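# Unload two timbers from roller feed onto hook rack

## Task

Two timbers sit side by side in a halted powered roller feed, almost all the way through, with only their ends still held by the rollers. Pressing the green button runs the feed, and it keeps running until the red button is pressed. Place each timber so it rests in both hooks of the rack next to the outfeed, with neither timber lying on the other, and leave the feed stopped at the end.

## Robot and tools

Robots: three identical i2rt Big YAM arms named arm1, arm2 and arm3. Each has six revolute joints, a two-finger gripper and a wrist camera (arm1_cam_wrist, arm2_cam_wrist, arm3_cam_wrist). Fixed room cameras are cam_button, cam_end, cam_end2, cam_over and cam_side. All images are 672x504 pixels. Reach is roughly 1.0 m from the joint1 axis.

Frame: one shared scene frame, metres, origin on the floor, +z up. Calibrated foot (base_link) poses, each foot facing along its own +x: arm1 at (-0.142, +0.806, +0.874) quat_wxyz (+0.746, -0.004, -0.004, -0.666); arm2 at (+1.110, -0.719, +0.712) quat (+0.623, -0.004, -0.007, +0.782); arm3 at (-0.225, -0.825, +0.863) quat (+0.745, +0.004, -0.004, +0.667). The hand point lies between the finger pads, about 1 cm short of the tips; fingers point along hand +z and open along hand y. Printed hand positions can be off, more so at long reach.

Tool move: optional keys arm1, arm2, arm3 (one object per arm; an arm not named keeps its previous command) and cameras. Inside an arm object:
- joints: absolute joint targets by name. joint1_rad -2.879..2.879 (base yaw, positive counter-clockwise from above, 0 along the foot's +x); joint2_rad 0..3.141 (shoulder, 0 = upper arm pointing back, positive lifts it up and forward); joint3_rad 0..3.019 (elbow, 0 = folded); joint4_rad -1.692..1.57 (hand pitch, positive tips fingers up); joint5_rad -1.57..1.57 (hand sideways, positive to the arm's right); joint6_rad -2.094..2.094 (roll, positive clockwise seen from behind); gripper_m 0..0.093 metres of fingertip gap. Done tolerances: ±0.045, 0.14, 0.09, 0.055, 0.03, 0.035 rad and ±0.003 m.
- target: one list of seven numbers [x, y, z, qw, qx, qy, qz], an absolute hand pose in the scene frame (same layout as the printed hand line). The hand travels in a straight line from its current hand_target toward it. With target, joints may only contain gripper_m.
- speed: top path speed in m/s, 0.002..0.5, default 0.25; only allowed with target. Rotation is capped at twice that value in rad/s.
- min_time_s: 0.1..8 s, the minimum duration for this arm's joint motions; goes alongside joints.
All motions in one call begin together; hand paths finish together, paced by the slowest, and each lasts 0.5..10 s; an action is capped at 15 s. Each control step clamps the path point to within 100 mm and 20 degrees of the measured hand, then solves damped IK (position first). Expect centimetre errors, lag, overshoot near full stretch, and wide swings with joint moves. Paths ignore obstacles and other arms. Unknown keys make a call invalid; out-of-range values get it refused, and after a refusal later calls in that reply are skipped. Example: {"arm2": {"target": [x, y, z, qw, qx, qy, qz], "speed": 0.2, "joints": {"gripper_m": 0.06}}}.

cameras: a list of names, ["all"], or []; omitted means all for an empty move, none otherwise. An empty move returns full state, images and the scene number.

Tool wait: seconds 0..10, plus optional cameras; nothing new is commanded. Tool zoom_image: camera and region [x0, y0, x1, y1] in pixels from the top-left, at most 504 by 504, taken from that camera's latest image. Tool finished_scene: scene = current scene number; ends the scene permanently, so make no further calls in that reply.

Results: per-robot state; the pictures line lists image order (images may be slightly older than state). The move line gives each moved robot 'done' or its worst status. Robots listed as 'as last shown' were not commanded and show 'not commanded'. joint_status/hand_status: off_target (stopped short, may still push); time_out (joints keep pushing toward a nearby target; on_its_own lists them; send the reported position to relax); not_followed / 'joint command not followed' / 'pose unreachable' (a self- and inter-arm collision check blocked the targets; the arm may keep trying). 'held at' in on_its_own is a target, not a reading. Joint velocities are rad/s (gripper m/s); 'within noise' means at rest. Joint torques are total drive output including gravity, positive toward increasing angle, with per-arm offsets; torques 3 and 4 wrap at ±28 N m.

Gripper: force about 50..64 N per pad. On a rigid part it reads up to 0.005 m narrower (or up to 0.002 wider) than the part; empty and closed reads 0.000..0.003. Aim about 0.005 m under the touch reading for full grip; to release, command well above the reading.

Hazards: the arms do not stop on contact and push hard. Avoid pressing arms together, including closing fingers on another arm's fingers; the collision check may not prevent finger, housing or camera contact. Don't strike fixed or heavy objects, drop timber, release a moving part, or push anything out of the work area. Loose objects may get small random nudges. Holding loads, stretching out, or pushing against something heats motors (MOTOR HOT at 85 °C; at 100 °C the arm goes limp for 30-60 s and reports limit_stop_at_motor_heat; resend targets afterwards). The scene keeps running while you deliberate, holding the last command. Smooth, low-effort motion is preferred; finish with the feed halted via the red button.

Each tool is called after "Request:" by a JSON object that holds its "name" and its "arguments", one argument or row to a line.

## Session

Request:
{"name": "move", "arguments": {

}}

Scene clock: 0.00 s.
Joint torques (N m): no reading
Heat: arm1: hottest joint1_rad 23 °C; arm2: hottest joint3_rad 22 °C; arm3: hottest joint2_rad 22 °C.
Joint velocities: within noise
arm1.joint_positions: joint1_rad=-0.792 joint2_rad=+0.591 joint3_rad=+1.353 joint4_rad=-1.540 joint5_rad=-0.284 joint6_rad=-0.232 gripper_m=+0.09396
arm1.joint_status: not commanded
arm1.hand: x=-0.2259 y=+0.6317 z=+1.3681 quat_wxyz=(-0.252, -0.742, -0.531, +0.322) (m; scene frame)
arm1.hand_target: x=-0.2248 y=+0.6331 z=+1.3776 quat_wxyz=(-0.255, -0.738, -0.530, +0.332) (m; scene frame)
arm1.hand_status: not commanded
arm2.joint_positions: joint1_rad=+0.174 joint2_rad=+0.596 joint3_rad=+1.398 joint4_rad=-1.492 joint5_rad=-0.215 joint6_rad=-0.742 gripper_m=+0.09396
arm2.joint_status: not commanded
arm2.hand: x=+0.9917 y=-0.5514 z=+1.2298 quat_wxyz=(-0.294, +0.890, -0.145, -0.318) (m; scene frame)
arm2.hand_target: x=+0.9922 y=-0.5532 z=+1.2409 quat_wxyz=(-0.304, +0.884, -0.142, -0.324) (m; scene frame)
arm2.hand_status: not commanded
arm3.joint_positions: joint1_rad=-0.151 joint2_rad=+0.603 joint3_rad=+1.486 joint4_rad=-1.464 joint5_rad=+0.148 joint6_rad=-0.406 gripper_m=+0.09396
arm3.joint_status: not commanded
arm3.hand: x=-0.1490 y=-0.6490 z=+1.4265 quat_wxyz=(-0.459, +0.638, -0.600, -0.152) (m; scene frame)
arm3.hand_target: x=-0.1498 y=-0.6521 z=+1.4353 quat_wxyz=(-0.468, +0.633, -0.597, -0.156) (m; scene frame)
arm3.hand_status: not commanded
pictures: arm1_cam_wrist, arm2_cam_wrist, arm3_cam_wrist, cam_button, cam_end, cam_end2, cam_over, cam_side

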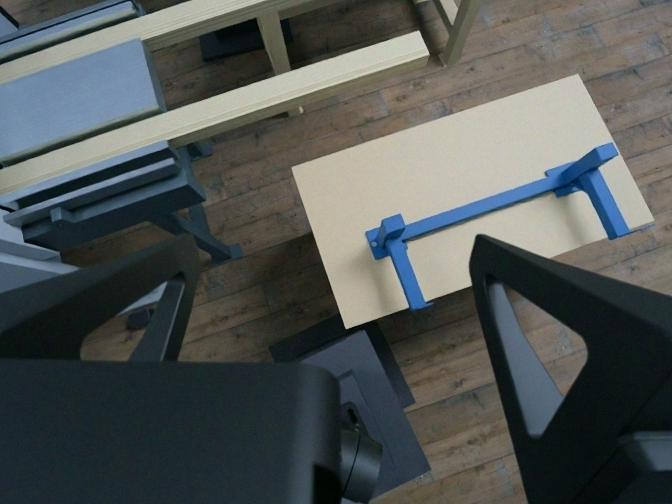

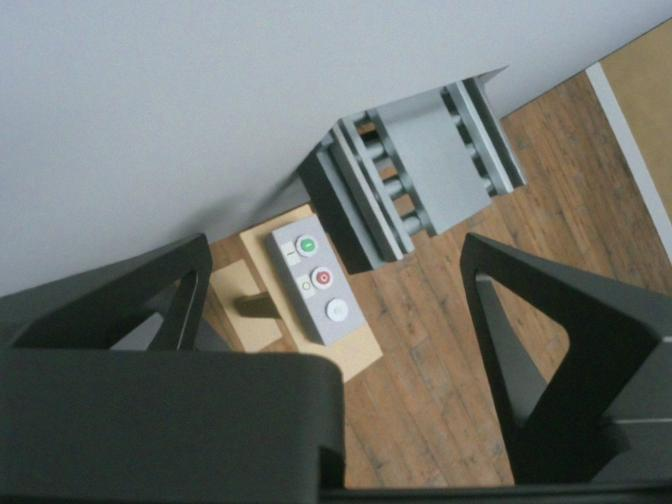

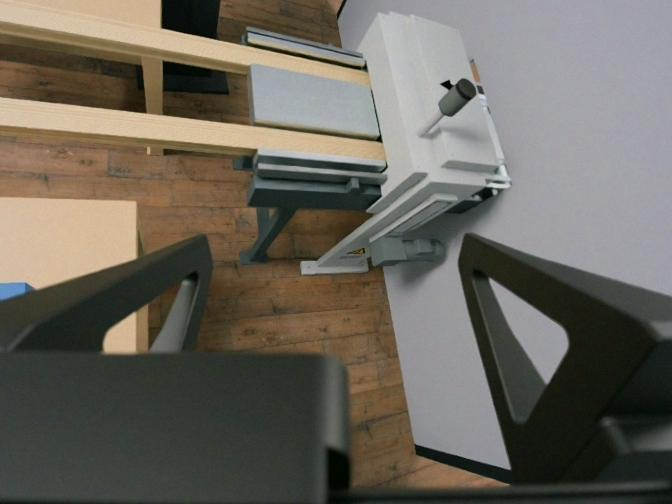

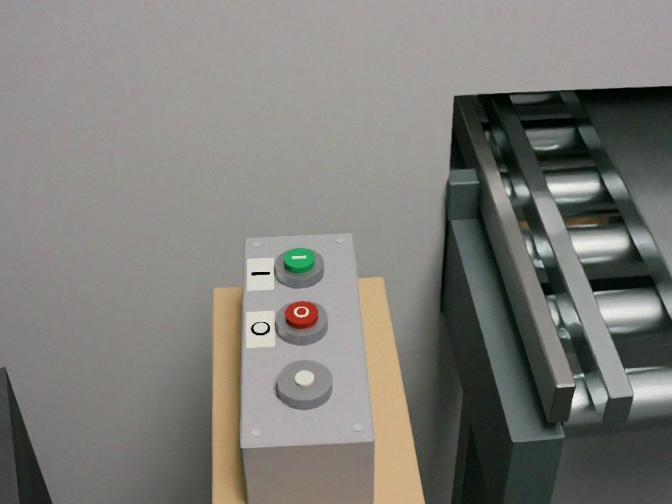

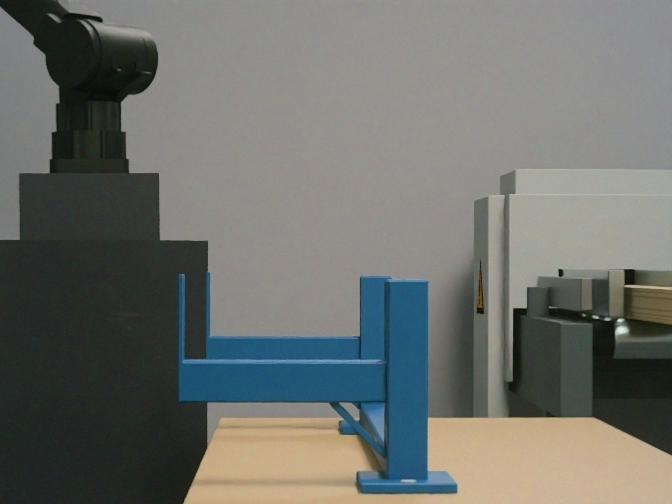

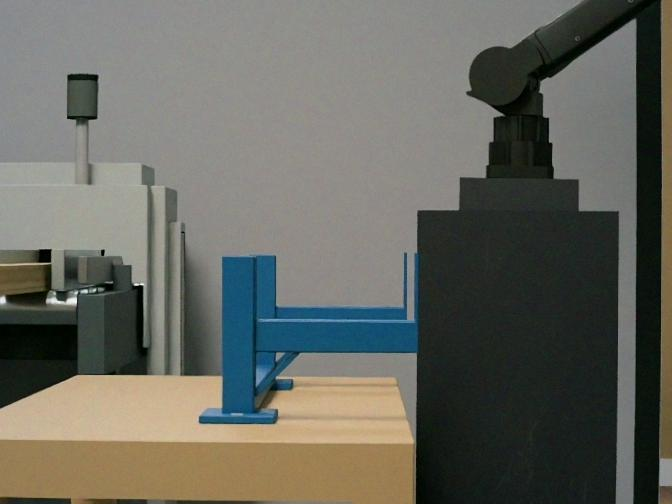

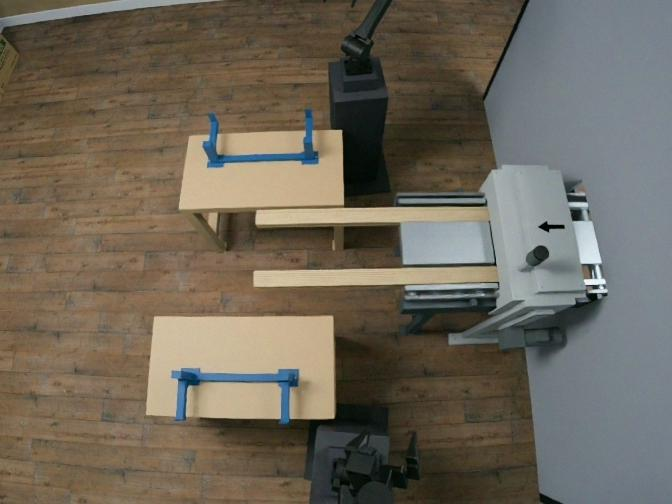

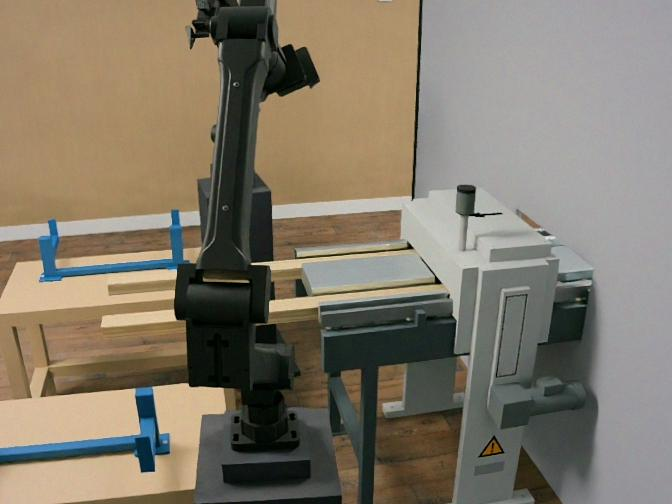

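Request:
{"name": "move", "arguments": {
  "arm1": {"target":[-0.1,0.19,1.25,0,1,0,0]},
  "arm3": {"target":[-0.1,-0.08,1.25,0,1,0,0]},
  "arm2": {"target":[0.88,-0.32,1.15,0,0.875,-0.485,0],"joints":{"gripper_m":0.0}},
  "cameras": ["all"]
}}

Scene clock: 123.23 s.
Joint torques (N m): arm1=[-0.21 -16.03 14.3 0.18 -0.08 0.07] | arm2=[-3.31 -11.05 12.49 0.24 -0.09 0.25] | arm3=[-0.97 -18.14 11.66 1.88 -0.08 0]
Heat: arm1: hottest joint3_rad 26 °C; arm2: hottest joint3_rad 28 °C; arm3: hottest joint3_rad 32 °C.
move: arm1 off_target; arm2 off_target; arm3 off_target
Joint velocities: within noise
arm1.joint_positions: joint1_rad=-0.040 joint2_rad=+1.866 joint3_rad=+2.204 joint4_rad=-1.672 joint5_rad=+0.005 joint6_rad=+1.630 gripper_m=+0.09396
arm1.joint_status: not commanded
arm1.hand: x=-0.0985 y=+0.1968 z=+1.2395 quat_wxyz=(-0.124, -0.992, -0.007, -0.006) (m; scene frame)
arm1.hand_target: x=-0.1000 y=+0.1908 z=+1.2494 quat_wxyz=(-0.134, -0.991, -0.001, -0.009) (m; scene frame)
arm1.hand_status: off_target (0.013 m and 14.2 deg from the pose sent, 0.474 m and 84.2 deg at the start; a joint's target at an end of its range on 80 of 147 steps)
arm2.joint_positions: joint1_rad=+0.292 joint2_rad=+1.429 joint3_rad=+1.803 joint4_rad=-1.688 joint5_rad=-0.013 joint6_rad=-0.062 gripper_m=+0.00050
arm2.joint_status: all done
arm2.hand: x=+0.8787 y=-0.3274 z=+1.1258 quat_wxyz=(-0.068, +0.873, -0.470, -0.107) (m; scene frame)
arm2.hand_target: x=+0.8805 y=-0.3211 z=+1.1487 quat_wxyz=(-0.079, +0.865, -0.479, -0.127) (m; scene frame)
arm2.hand_status: off_target (0.025 m and 14.7 deg from the pose sent, 0.269 m and 63.9 deg at the start; a joint's target at an end of its range on 88 of 147 steps)
arm3.joint_positions: joint1_rad=-0.064 joint2_rad=+2.286 joint3_rad=+2.882 joint4_rad=-1.689 joint5_rad=-0.007 joint6_rad=-1.712 gripper_m=+0.09396
arm3.joint_status: not commanded
arm3.hand: x=-0.0949 y=-0.0894 z=+1.2378 quat_wxyz=(-0.240, +0.970, -0.016, +0.034) (m; scene frame)
arm3.hand_target: x=-0.1005 y=-0.0820 z=+1.2493 quat_wxyz=(-0.262, +0.964, -0.006, +0.040) (m; scene frame)
arm3.hand_status: off_target (0.016 m and 28.1 deg from the pose sent, 0.598 m and 100.8 deg at the start; pose on its path clipped on 47 of 147 steps; a joint's target at an end of its range on 71 of 147 steps)
pictures: arm1_cam_wrist, arm2_cam_wrist, arm3_cam_wrist, cam_button, cam_end, cam_end2, cam_over, cam_side

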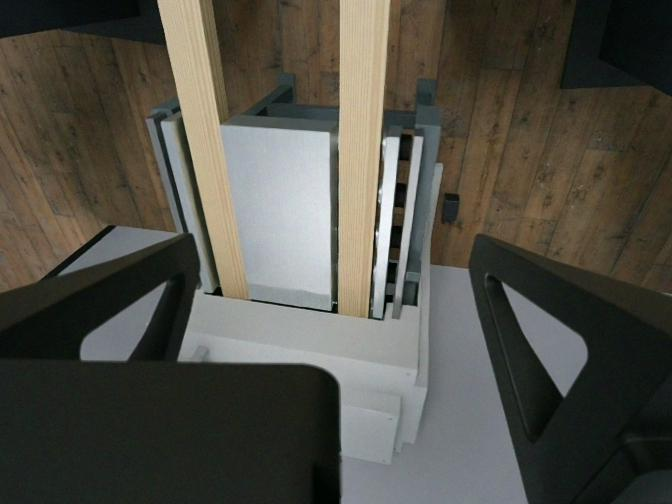

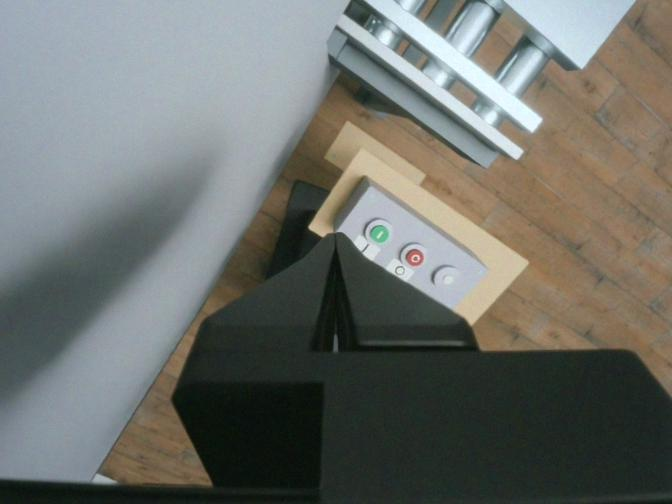

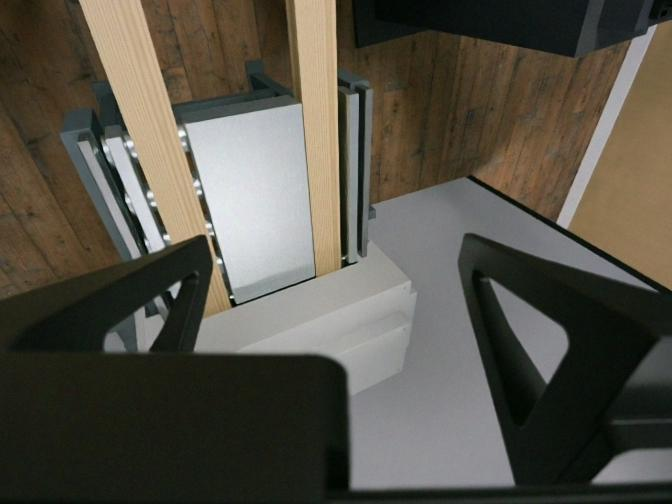

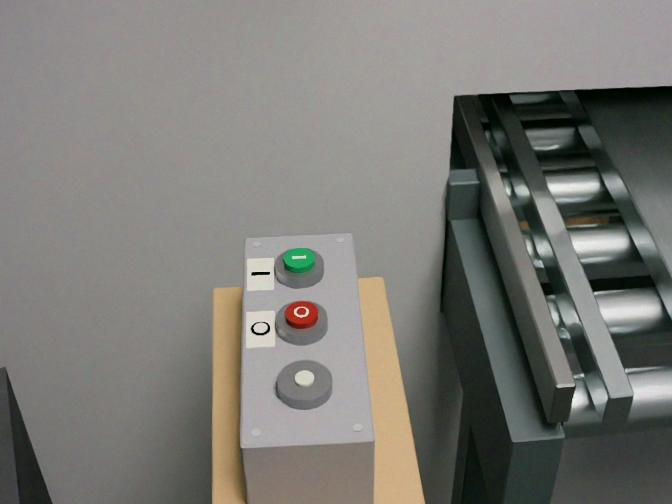

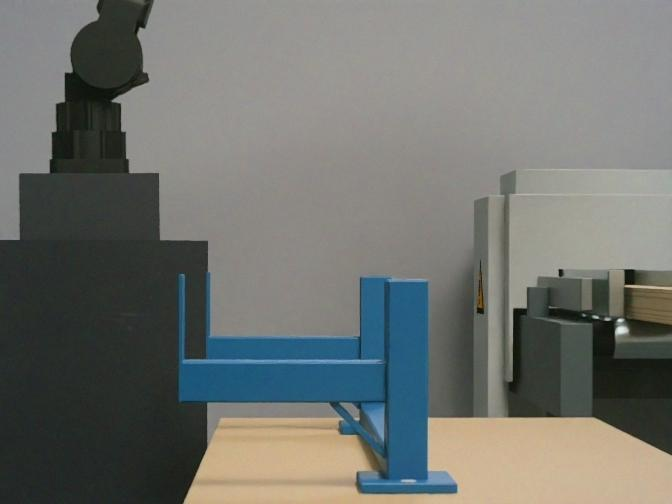

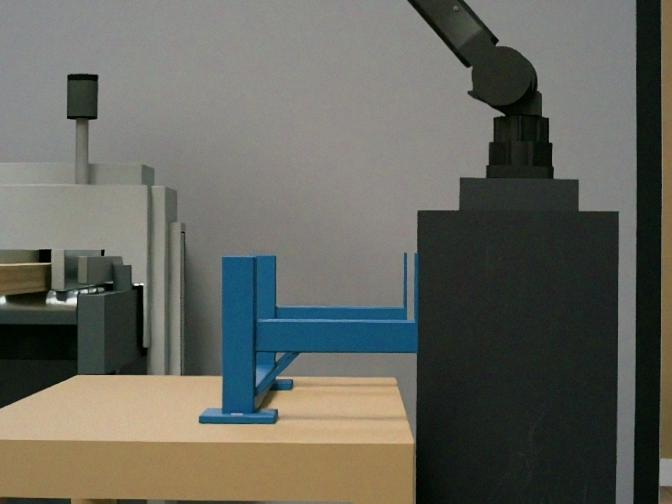

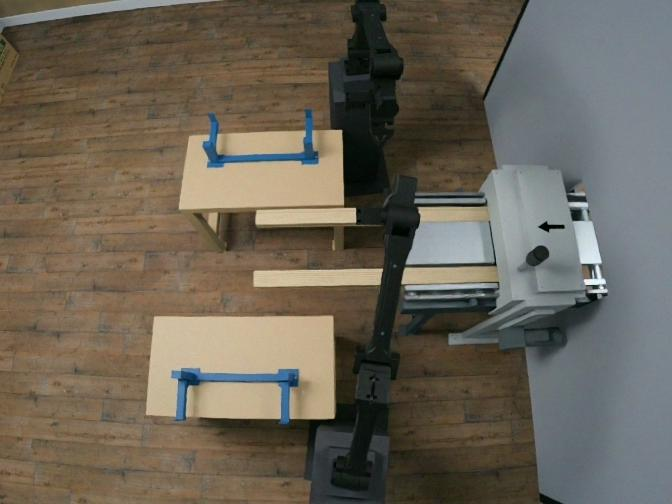

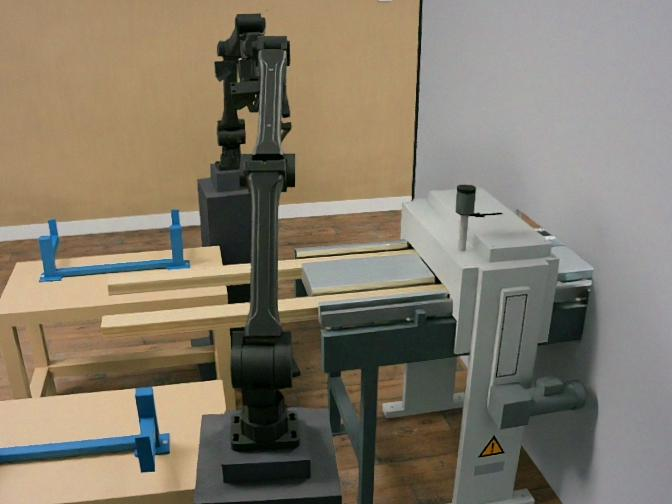

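Request:
{"name": "move", "arguments": {
  "arm1": {"target":[-0.1,0.17,1.0,0,1,0,0]},
  "arm3": {"target":[-0.1,-0.08,1.0,0,1,0,0]},
  "arm2": {"target":[0.88,-0.32,1.0,0,0.875,-0.485,0]},
  "cameras": ["all"]
}}

Scene clock: 149.20 s.
Joint torques (N m): arm1=[-0.26 -19.84 11.21 0.53 -0.09 0.05] | arm2=[-2.55 -11.99 7.3 0.7 -0.09 0.15] | arm3=[-0.91 -20.72 9.26 0.39 -0.07 -0.04]
Heat: arm1: hottest joint3_rad 31 °C; arm2: hottest joint3_rad 33 °C; arm3: hottest joint3_rad 34 °C.
move: arm1 done; arm2 off_target; arm3 off_target
Joint velocities: within noise
arm1.joint_positions: joint1_rad=-0.040 joint2_rad=+2.070 joint3_rad=+1.903 joint4_rad=-1.430 joint5_rad=+0.004 joint6_rad=+1.631 gripper_m=+0.09396
arm1.joint_status: not commanded
arm1.hand: x=-0.0968 y=+0.1765 z=+1.0004 quat_wxyz=(+0.007, -1.000, -0.007, +0.002) (m; scene frame)
arm1.hand_target: x=-0.1000 y=+0.1701 z=+1.0000 quat_wxyz=(+0.000, -1.000, +0.000, +0.000) (m; scene frame)
arm1.hand_status: done (0.007 m and 1.1 deg from the pose sent, 0.241 m and 14.2 deg at the start)
arm2.joint_positions: joint1_rad=+0.286 joint2_rad=+1.526 joint3_rad=+1.618 joint4_rad=-1.651 joint5_rad=-0.013 joint6_rad=-0.051 gripper_m=+0.00050
arm2.joint_status: not commanded
arm2.hand: x=+0.8816 y=-0.3241 z=+1.0104 quat_wxyz=(-0.003, +0.876, -0.483, -0.004) (m; scene frame)
arm2.hand_target: x=+0.8801 y=-0.3202 z=+1.0001 quat_wxyz=(+0.000, +0.875, -0.485, +0.000) (m; scene frame)
arm2.hand_status: off_target (0.011 m and 0.6 deg from the pose sent, 0.126 m and 14.7 deg at the start)
arm3.joint_positions: joint1_rad=-0.064 joint2_rad=+2.484 joint3_rad=+2.683 joint4_rad=-1.690 joint5_rad=-0.002 joint6_rad=-1.727 gripper_m=+0.09396
arm3.joint_status: not commanded
arm3.hand: x=-0.0929 y=-0.0811 z=+1.0084 quat_wxyz=(-0.046, +0.999, -0.010, +0.006) (m; scene frame)
arm3.hand_target: x=-0.1002 y=-0.0808 z=+0.9997 quat_wxyz=(-0.037, +0.999, +0.000, +0.006) (m; scene frame)
arm3.hand_status: off_target (0.011 m and 5.4 deg from the pose sent, 0.238 m and 28.1 deg at the start; a joint's target at an end of its range on 40 of 54 steps)
pictures: arm1_cam_wrist, arm2_cam_wrist, arm3_cam_wrist, cam_button, cam_end, cam_end2, cam_over, cam_side

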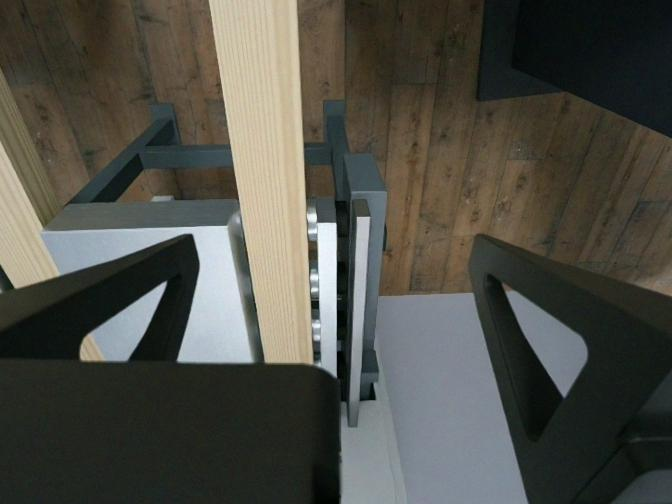

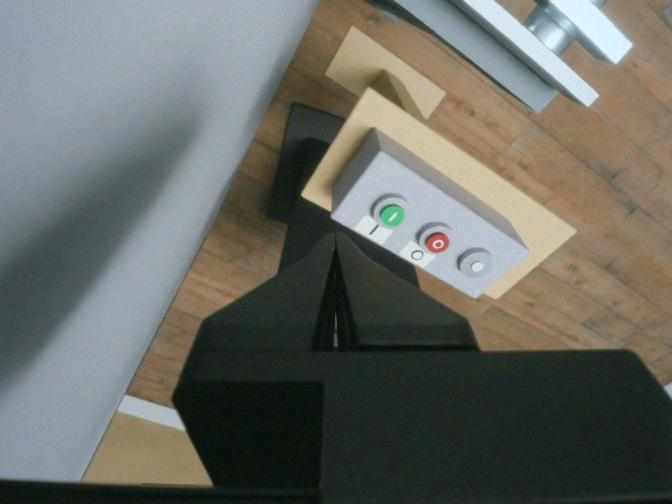

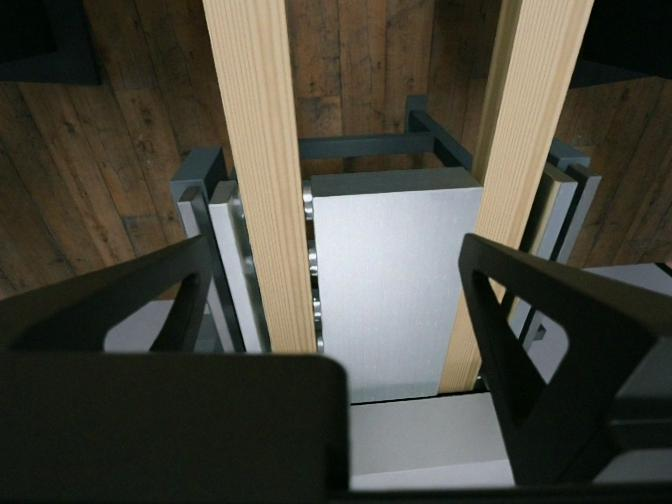

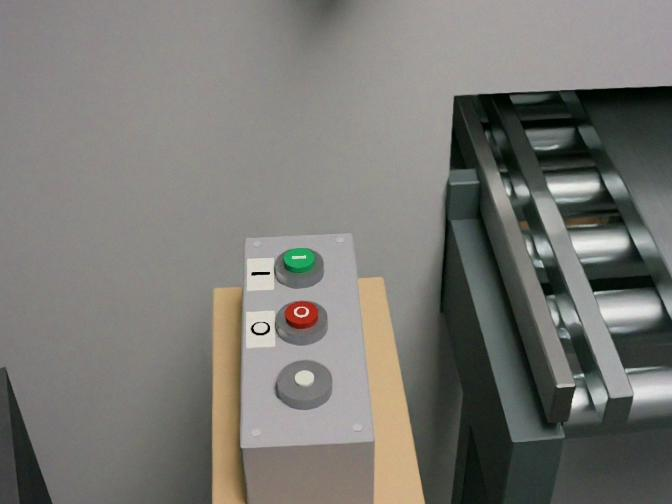

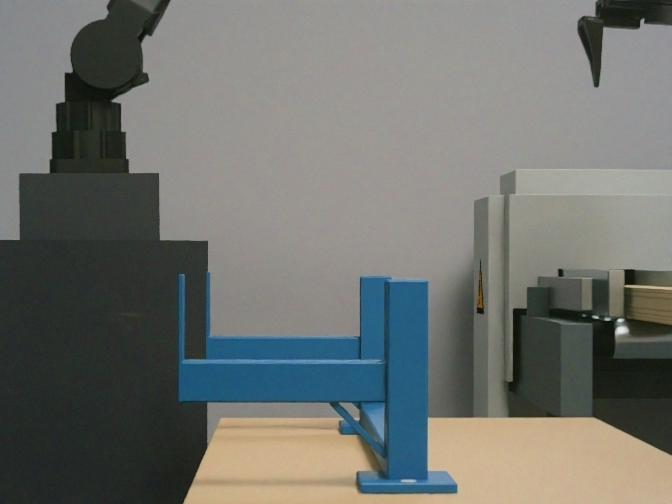

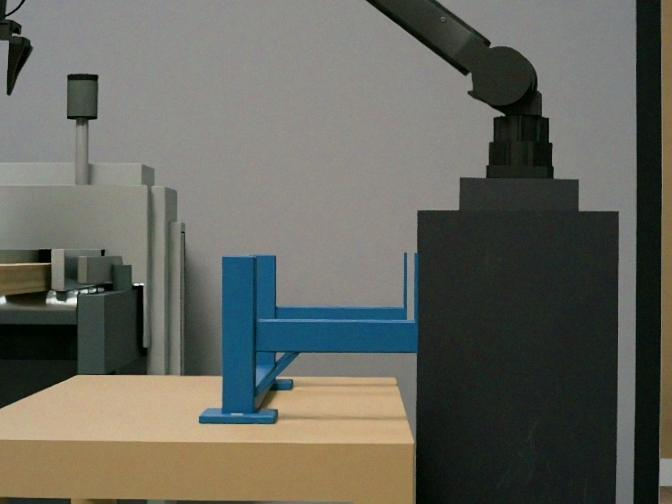

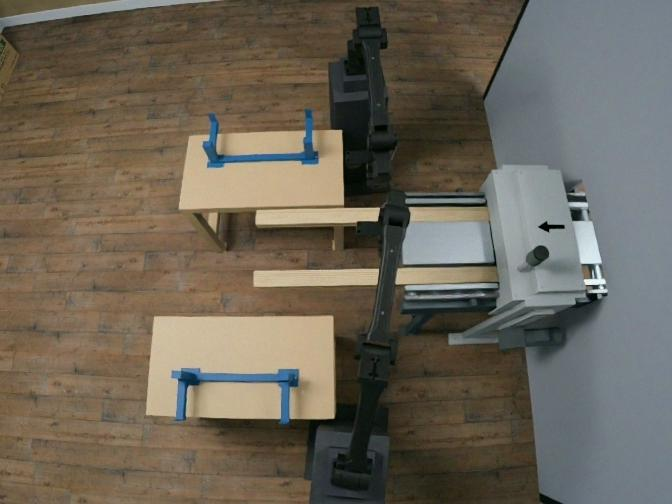

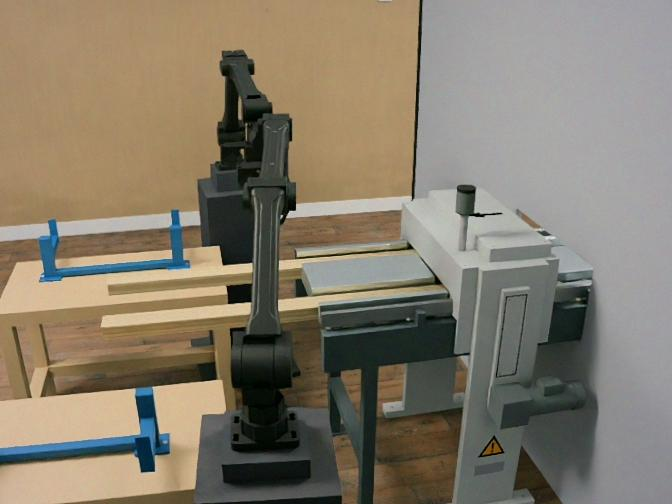

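Request:
{"name": "move", "arguments": {
  "arm1": {"target":[-0.1,0.12,0.87,0,1,0,0]},
  "arm3": {"target":[-0.1,-0.12,0.87,0,1,0,0]},
  "arm2": {"target":[0.95,-0.38,0.9,0,0.875,-0.485,0]},
  "cameras": ["all"]
}}

Scene clock: 199.77 s.
Joint torques (N m): arm1=[-0.62 -22.07 13.05 0.34 -0.07 0.01] | arm2=[-3.14 -11.05 6.98 0.58 -0.06 0.02] | arm3=[-1.73 -21.3 8.05 0.91 -0.08 -0.06]
Heat: arm1: hottest joint2_rad 29 °C; arm2: hottest joint3_rad 31 °C; arm3: hottest joint3_rad 34 °C.
move: arm1 off_target; arm2 done; arm3 done
Joint velocities: within noise
arm1.joint_positions: joint1_rad=-0.042 joint2_rad=+2.319 joint3_rad=+1.942 joint4_rad=-1.253 joint5_rad=+0.004 joint6_rad=+1.631 gripper_m=+0.09396
arm1.joint_status: not commanded
arm1.hand: x=-0.0954 y=+0.1380 z=+0.8553 quat_wxyz=(+0.023, -1.000, -0.005, +0.003) (m; scene frame)
arm1.hand_target: x=-0.1002 y=+0.1209 z=+0.8703 quat_wxyz=(+0.000, -1.000, +0.000, +0.000) (m; scene frame)
arm1.hand_status: off_target (0.024 m and 2.8 deg from the pose sent, 0.142 m and 1.1 deg at the start)
arm2.joint_positions: joint1_rad=+0.214 joint2_rad=+1.354 joint3_rad=+1.142 joint4_rad=-1.376 joint5_rad=-0.014 joint6_rad=-0.117 gripper_m=+0.00050
arm2.joint_status: not commanded
arm2.hand: x=+0.9465 y=-0.3806 z=+0.8986 quat_wxyz=(+0.005, +0.874, -0.486, +0.008) (m; scene frame)
arm2.hand_target: x=+0.9501 y=-0.3800 z=+0.9000 quat_wxyz=(+0.000, +0.875, -0.485, +0.000) (m; scene frame)
arm2.hand_status: done (0.004 m and 1.0 deg from the pose sent, 0.141 m and 0.6 deg at the start)
arm3.joint_positions: joint1_rad=-0.064 joint2_rad=+2.410 joint3_rad=+2.177 joint4_rad=-1.359 joint5_rad=-0.001 joint6_rad=-1.735 gripper_m=+0.09396
arm3.joint_status: not commanded
arm3.hand: x=-0.1000 y=-0.1206 z=+0.8680 quat_wxyz=(+0.004, +1.000, -0.005, -0.002) (m; scene frame)
arm3.hand_target: x=-0.1000 y=-0.1199 z=+0.8700 quat_wxyz=(+0.000, +1.000, +0.000, +0.000) (m; scene frame)
arm3.hand_status: done (0.002 m and 0.8 deg from the pose sent, 0.144 m and 5.4 deg at the start)
pictures: arm1_cam_wrist, arm2_cam_wrist, arm3_cam_wrist, cam_button, cam_end, cam_end2, cam_over, cam_side

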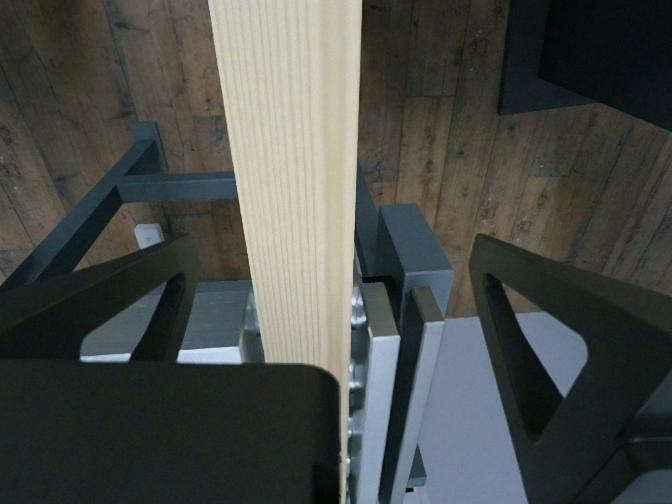

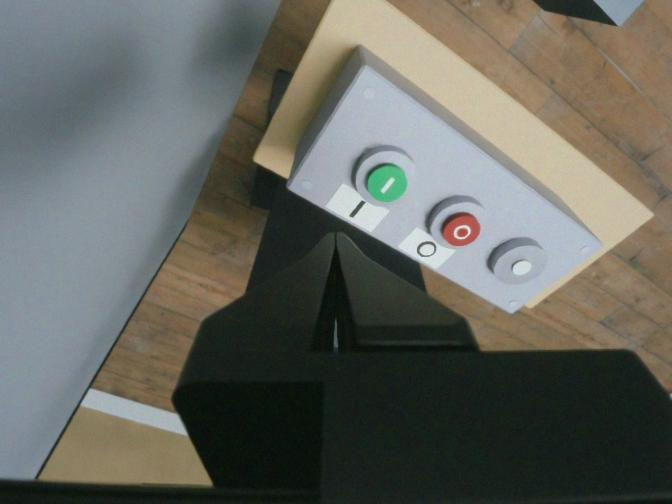

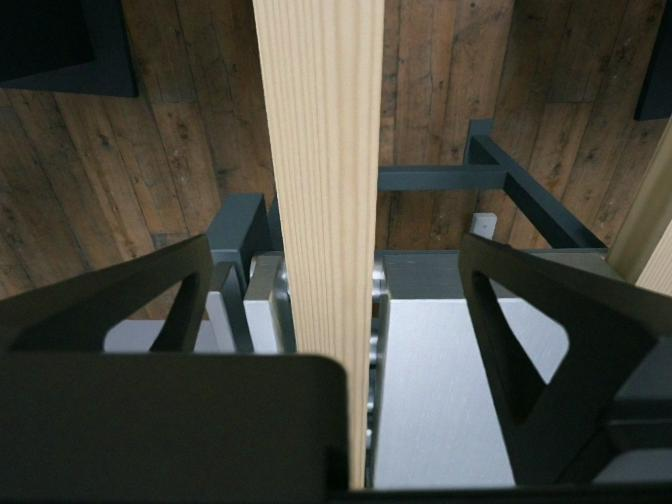

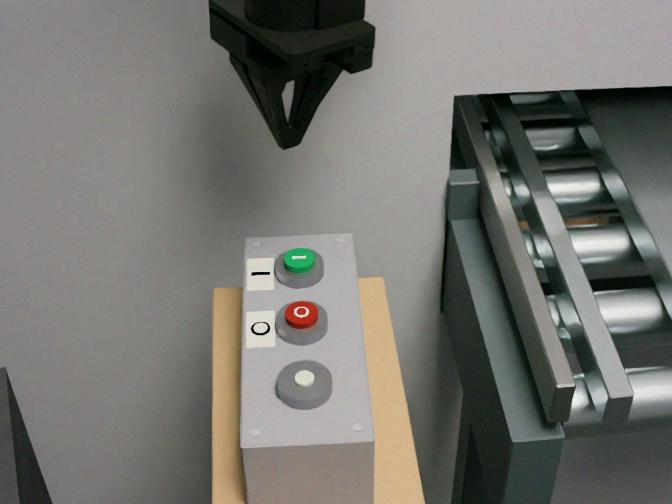

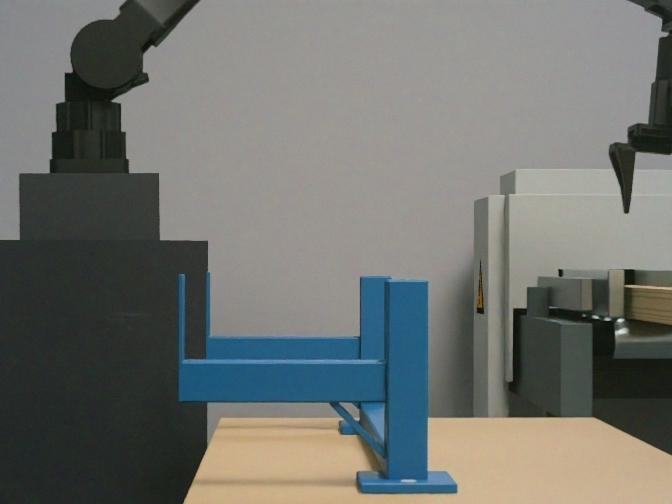

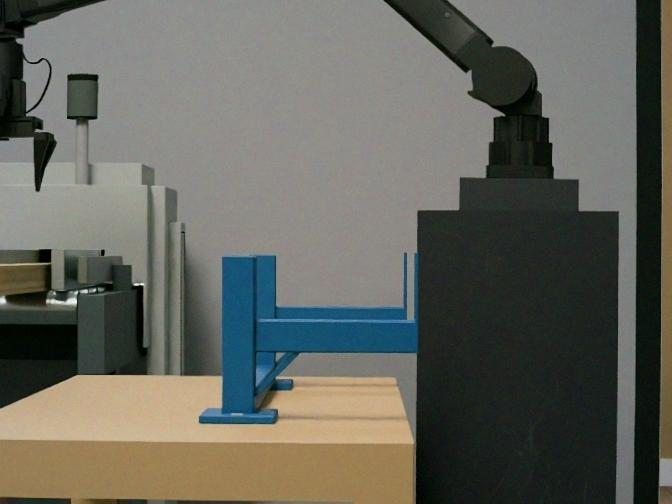

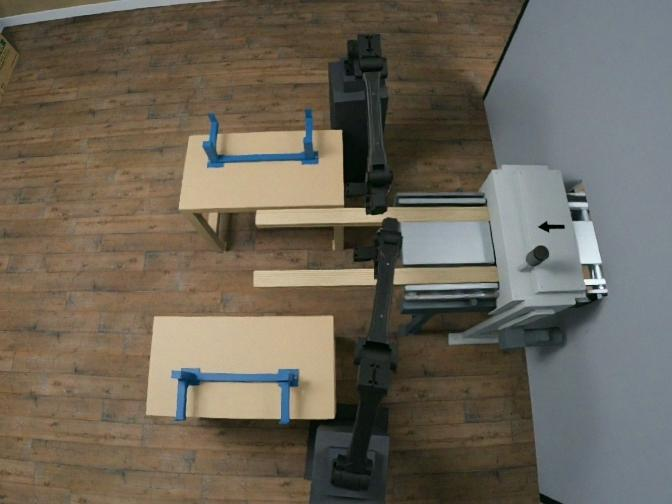

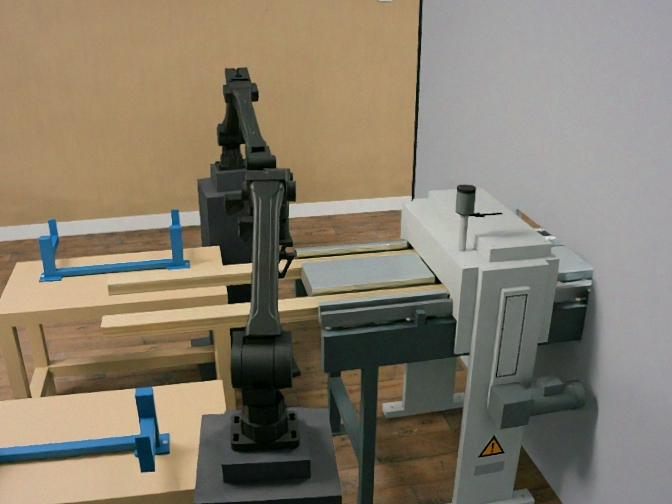

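Request:
{"name": "move", "arguments": {
  "arm1": {"target":[-0.08,0.12,0.81,0,1,0,0]},
  "arm3": {"target":[-0.08,-0.131,0.81,0,1,0,0]},
  "arm2": {"target":[0.984,-0.385,0.835,0,0.875,-0.485,0]},
  "cameras": ["arm1_cam_wrist","arm2_cam_wrist","arm3_cam_wrist","cam_button","cam_end","cam_end2"]
}}

Request:
{"name": "wait", "arguments": {
  "seconds": 0.5
}}

Scene clock: 258.97 s.
Joint torques (N m): arm1=[1.26 -21.3 10.22 0.57 -0.08 0.1] | arm2=[-3.14 -9.11 6.67 0.62 -0.06 0.02] | arm3=[-2.2 -18.67 8.05 0.95 -0.07 -0.07]
Heat: arm1: hottest joint2_rad 34 °C; arm2: hottest joint3_rad 29 °C; arm3: hottest joint3_rad 34 °C.
move: arm1 off_target; arm2 done; arm3 off_target
Joint velocities: within noise
arm1.joint_positions: joint1_rad=-0.030 joint2_rad=+2.374 joint3_rad=+1.942 joint4_rad=-1.153 joint5_rad=+0.003 joint6_rad=+1.653 gripper_m=+0.09396
arm1.joint_status: not commanded
arm1.hand: x=-0.0859 y=+0.1233 z=+0.8183 quat_wxyz=(+0.001, -1.000, +0.000, +0.002) (m; scene frame)
arm1.hand_target: x=-0.0800 y=+0.1202 z=+0.8101 quat_wxyz=(+0.000, -1.000, +0.000, +0.000) (m; scene frame)
arm1.hand_status: off_target (0.011 m and 0.2 deg from the pose sent, 0.051 m and 2.8 deg at the start)
arm2.joint_positions: joint1_rad=+0.136 joint2_rad=+1.345 joint3_rad=+0.969 joint4_rad=-1.198 joint5_rad=-0.014 joint6_rad=-0.195 gripper_m=+0.00050
arm2.joint_status: not commanded
arm2.hand: x=+0.9806 y=-0.3857 z=+0.8388 quat_wxyz=(+0.000, +0.874, -0.486, +0.001) (m; scene frame)
arm2.hand_target: x=+0.9839 y=-0.3850 z=+0.8351 quat_wxyz=(+0.000, +0.875, -0.485, +0.000) (m; scene frame)
arm2.hand_status: done (0.005 m and 0.2 deg from the pose sent, 0.074 m and 1.0 deg at the start)
arm3.joint_positions: joint1_rad=-0.089 joint2_rad=+2.411 joint3_rad=+2.075 joint4_rad=-1.226 joint5_rad=-0.001 joint6_rad=-1.766 gripper_m=+0.09396
arm3.joint_status: not commanded
arm3.hand: x=-0.0835 y=-0.1269 z=+0.8297 quat_wxyz=(-0.010, +1.000, -0.002, +0.001) (m; scene frame)
arm3.hand_target: x=-0.0803 y=-0.1315 z=+0.8103 quat_wxyz=(+0.000, +1.000, +0.000, +0.000) (m; scene frame)
arm3.hand_status: off_target (0.020 m and 1.2 deg from the pose sent, 0.062 m and 0.8 deg at the start)
pictures: arm1_cam_wrist, arm2_cam_wrist, arm3_cam_wrist, cam_button, cam_end, cam_end2

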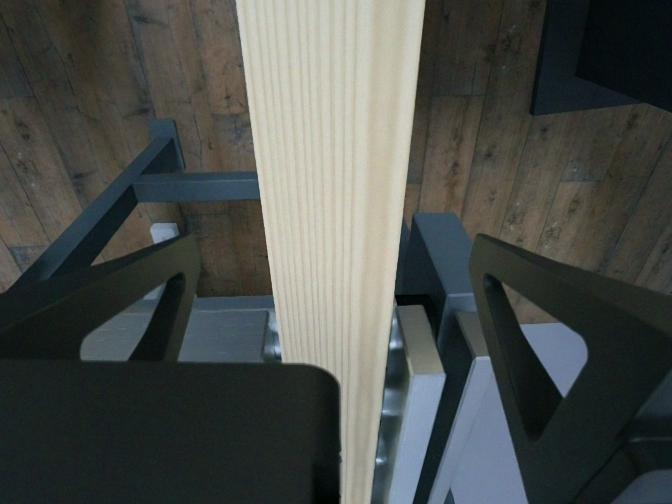

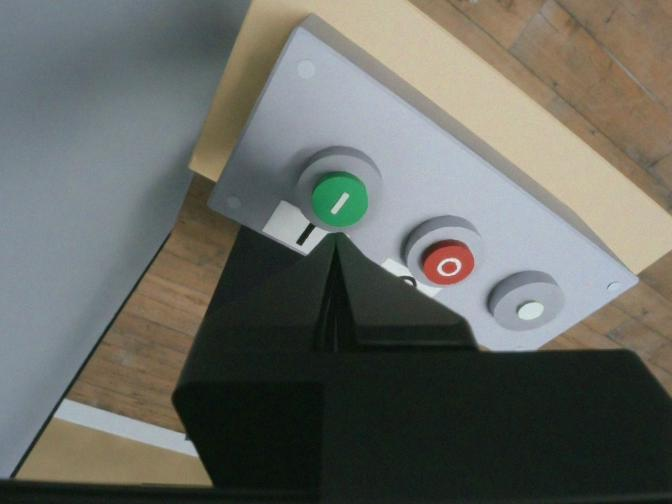

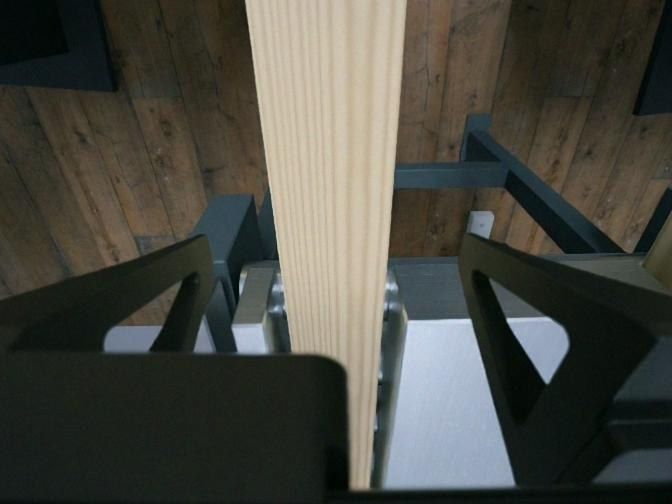

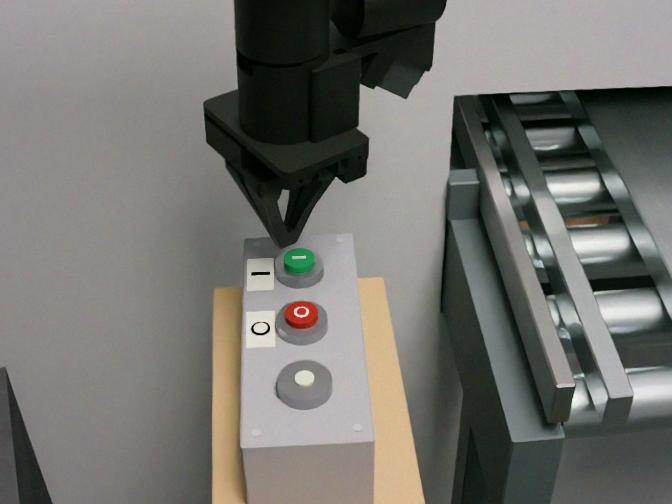

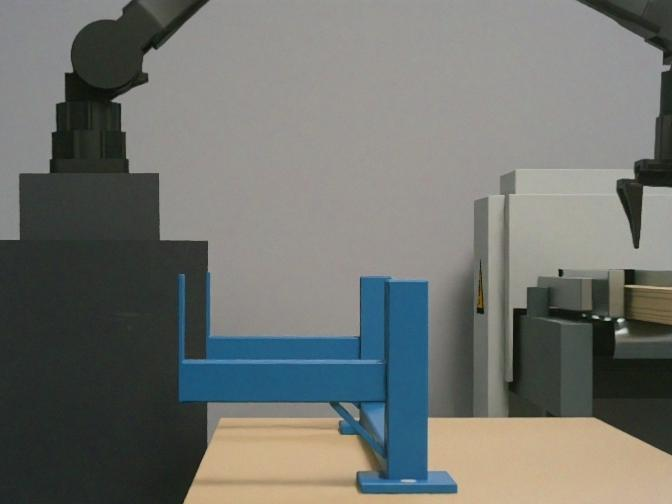

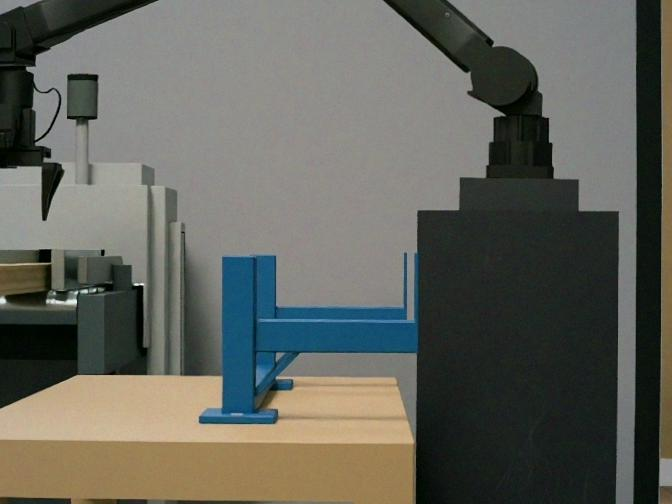

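Scene clock: 259.47 s.
Joint torques (N m): arm1=[0.73 -21.07 10.24 0.58 -0.09 0.07] | arm2=[-3.14 -9.11 6.65 0.64 -0.06 0.01] | arm3=[-2.2 -18.67 8.05 0.92 -0.07 -0.06]
Heat: arm1: hottest joint2_rad 34 °C; arm2: hottest joint3_rad 29 °C; arm3: hottest joint3_rad 34 °C.
Joint velocities: within noise
arm1.joint_positions: joint1_rad=-0.030 joint2_rad=+2.374 joint3_rad=+1.942 joint4_rad=-1.153 joint5_rad=+0.003 joint6_rad=+1.653 gripper_m=+0.09396
arm1.joint_status: not commanded
arm1.hand: x=-0.0859 y=+0.1233 z=+0.8183 quat_wxyz=(+0.001, -1.000, +0.000, +0.002) (m; scene frame)
arm1.hand_target: x=-0.0800 y=+0.1202 z=+0.8101 quat_wxyz=(+0.000, -1.000, +0.000, +0.000) (m; scene frame)
arm1.hand_status: off_target (0.011 m and 0.2 deg from the pose sent, 0.051 m and 2.8 deg at the start)
arm2.joint_positions: joint1_rad=+0.136 joint2_rad=+1.345 joint3_rad=+0.969 joint4_rad=-1.198 joint5_rad=-0.014 joint6_rad=-0.196 gripper_m=+0.00050
arm2.joint_status: not commanded
arm2.hand: x=+0.9806 y=-0.3857 z=+0.8388 quat_wxyz=(+0.000, +0.874, -0.486, +0.001) (m; scene frame)
arm2.hand_target: x=+0.9839 y=-0.3850 z=+0.8351 quat_wxyz=(+0.000, +0.875, -0.485, +0.000) (m; scene frame)
arm2.hand_status: done (0.005 m and 0.2 deg from the pose sent, 0.074 m and 1.0 deg at the start)
arm3.joint_positions: joint1_rad=-0.089 joint2_rad=+2.411 joint3_rad=+2.075 joint4_rad=-1.226 joint5_rad=-0.001 joint6_rad=-1.766 gripper_m=+0.09396
arm3.joint_status: not commanded
arm3.hand: x=-0.0835 y=-0.1269 z=+0.8297 quat_wxyz=(-0.010, +1.000, -0.002, +0.001) (m; scene frame)
arm3.hand_target: x=-0.0803 y=-0.1315 z=+0.8103 quat_wxyz=(+0.000, +1.000, +0.000, +0.000) (m; scene frame)
arm3.hand_status: off_target (0.020 m and 1.2 deg from the pose sent, 0.062 m and 0.8 deg at the start)
wait: 0.50 s; at rest by 0.27 s
pictures: none


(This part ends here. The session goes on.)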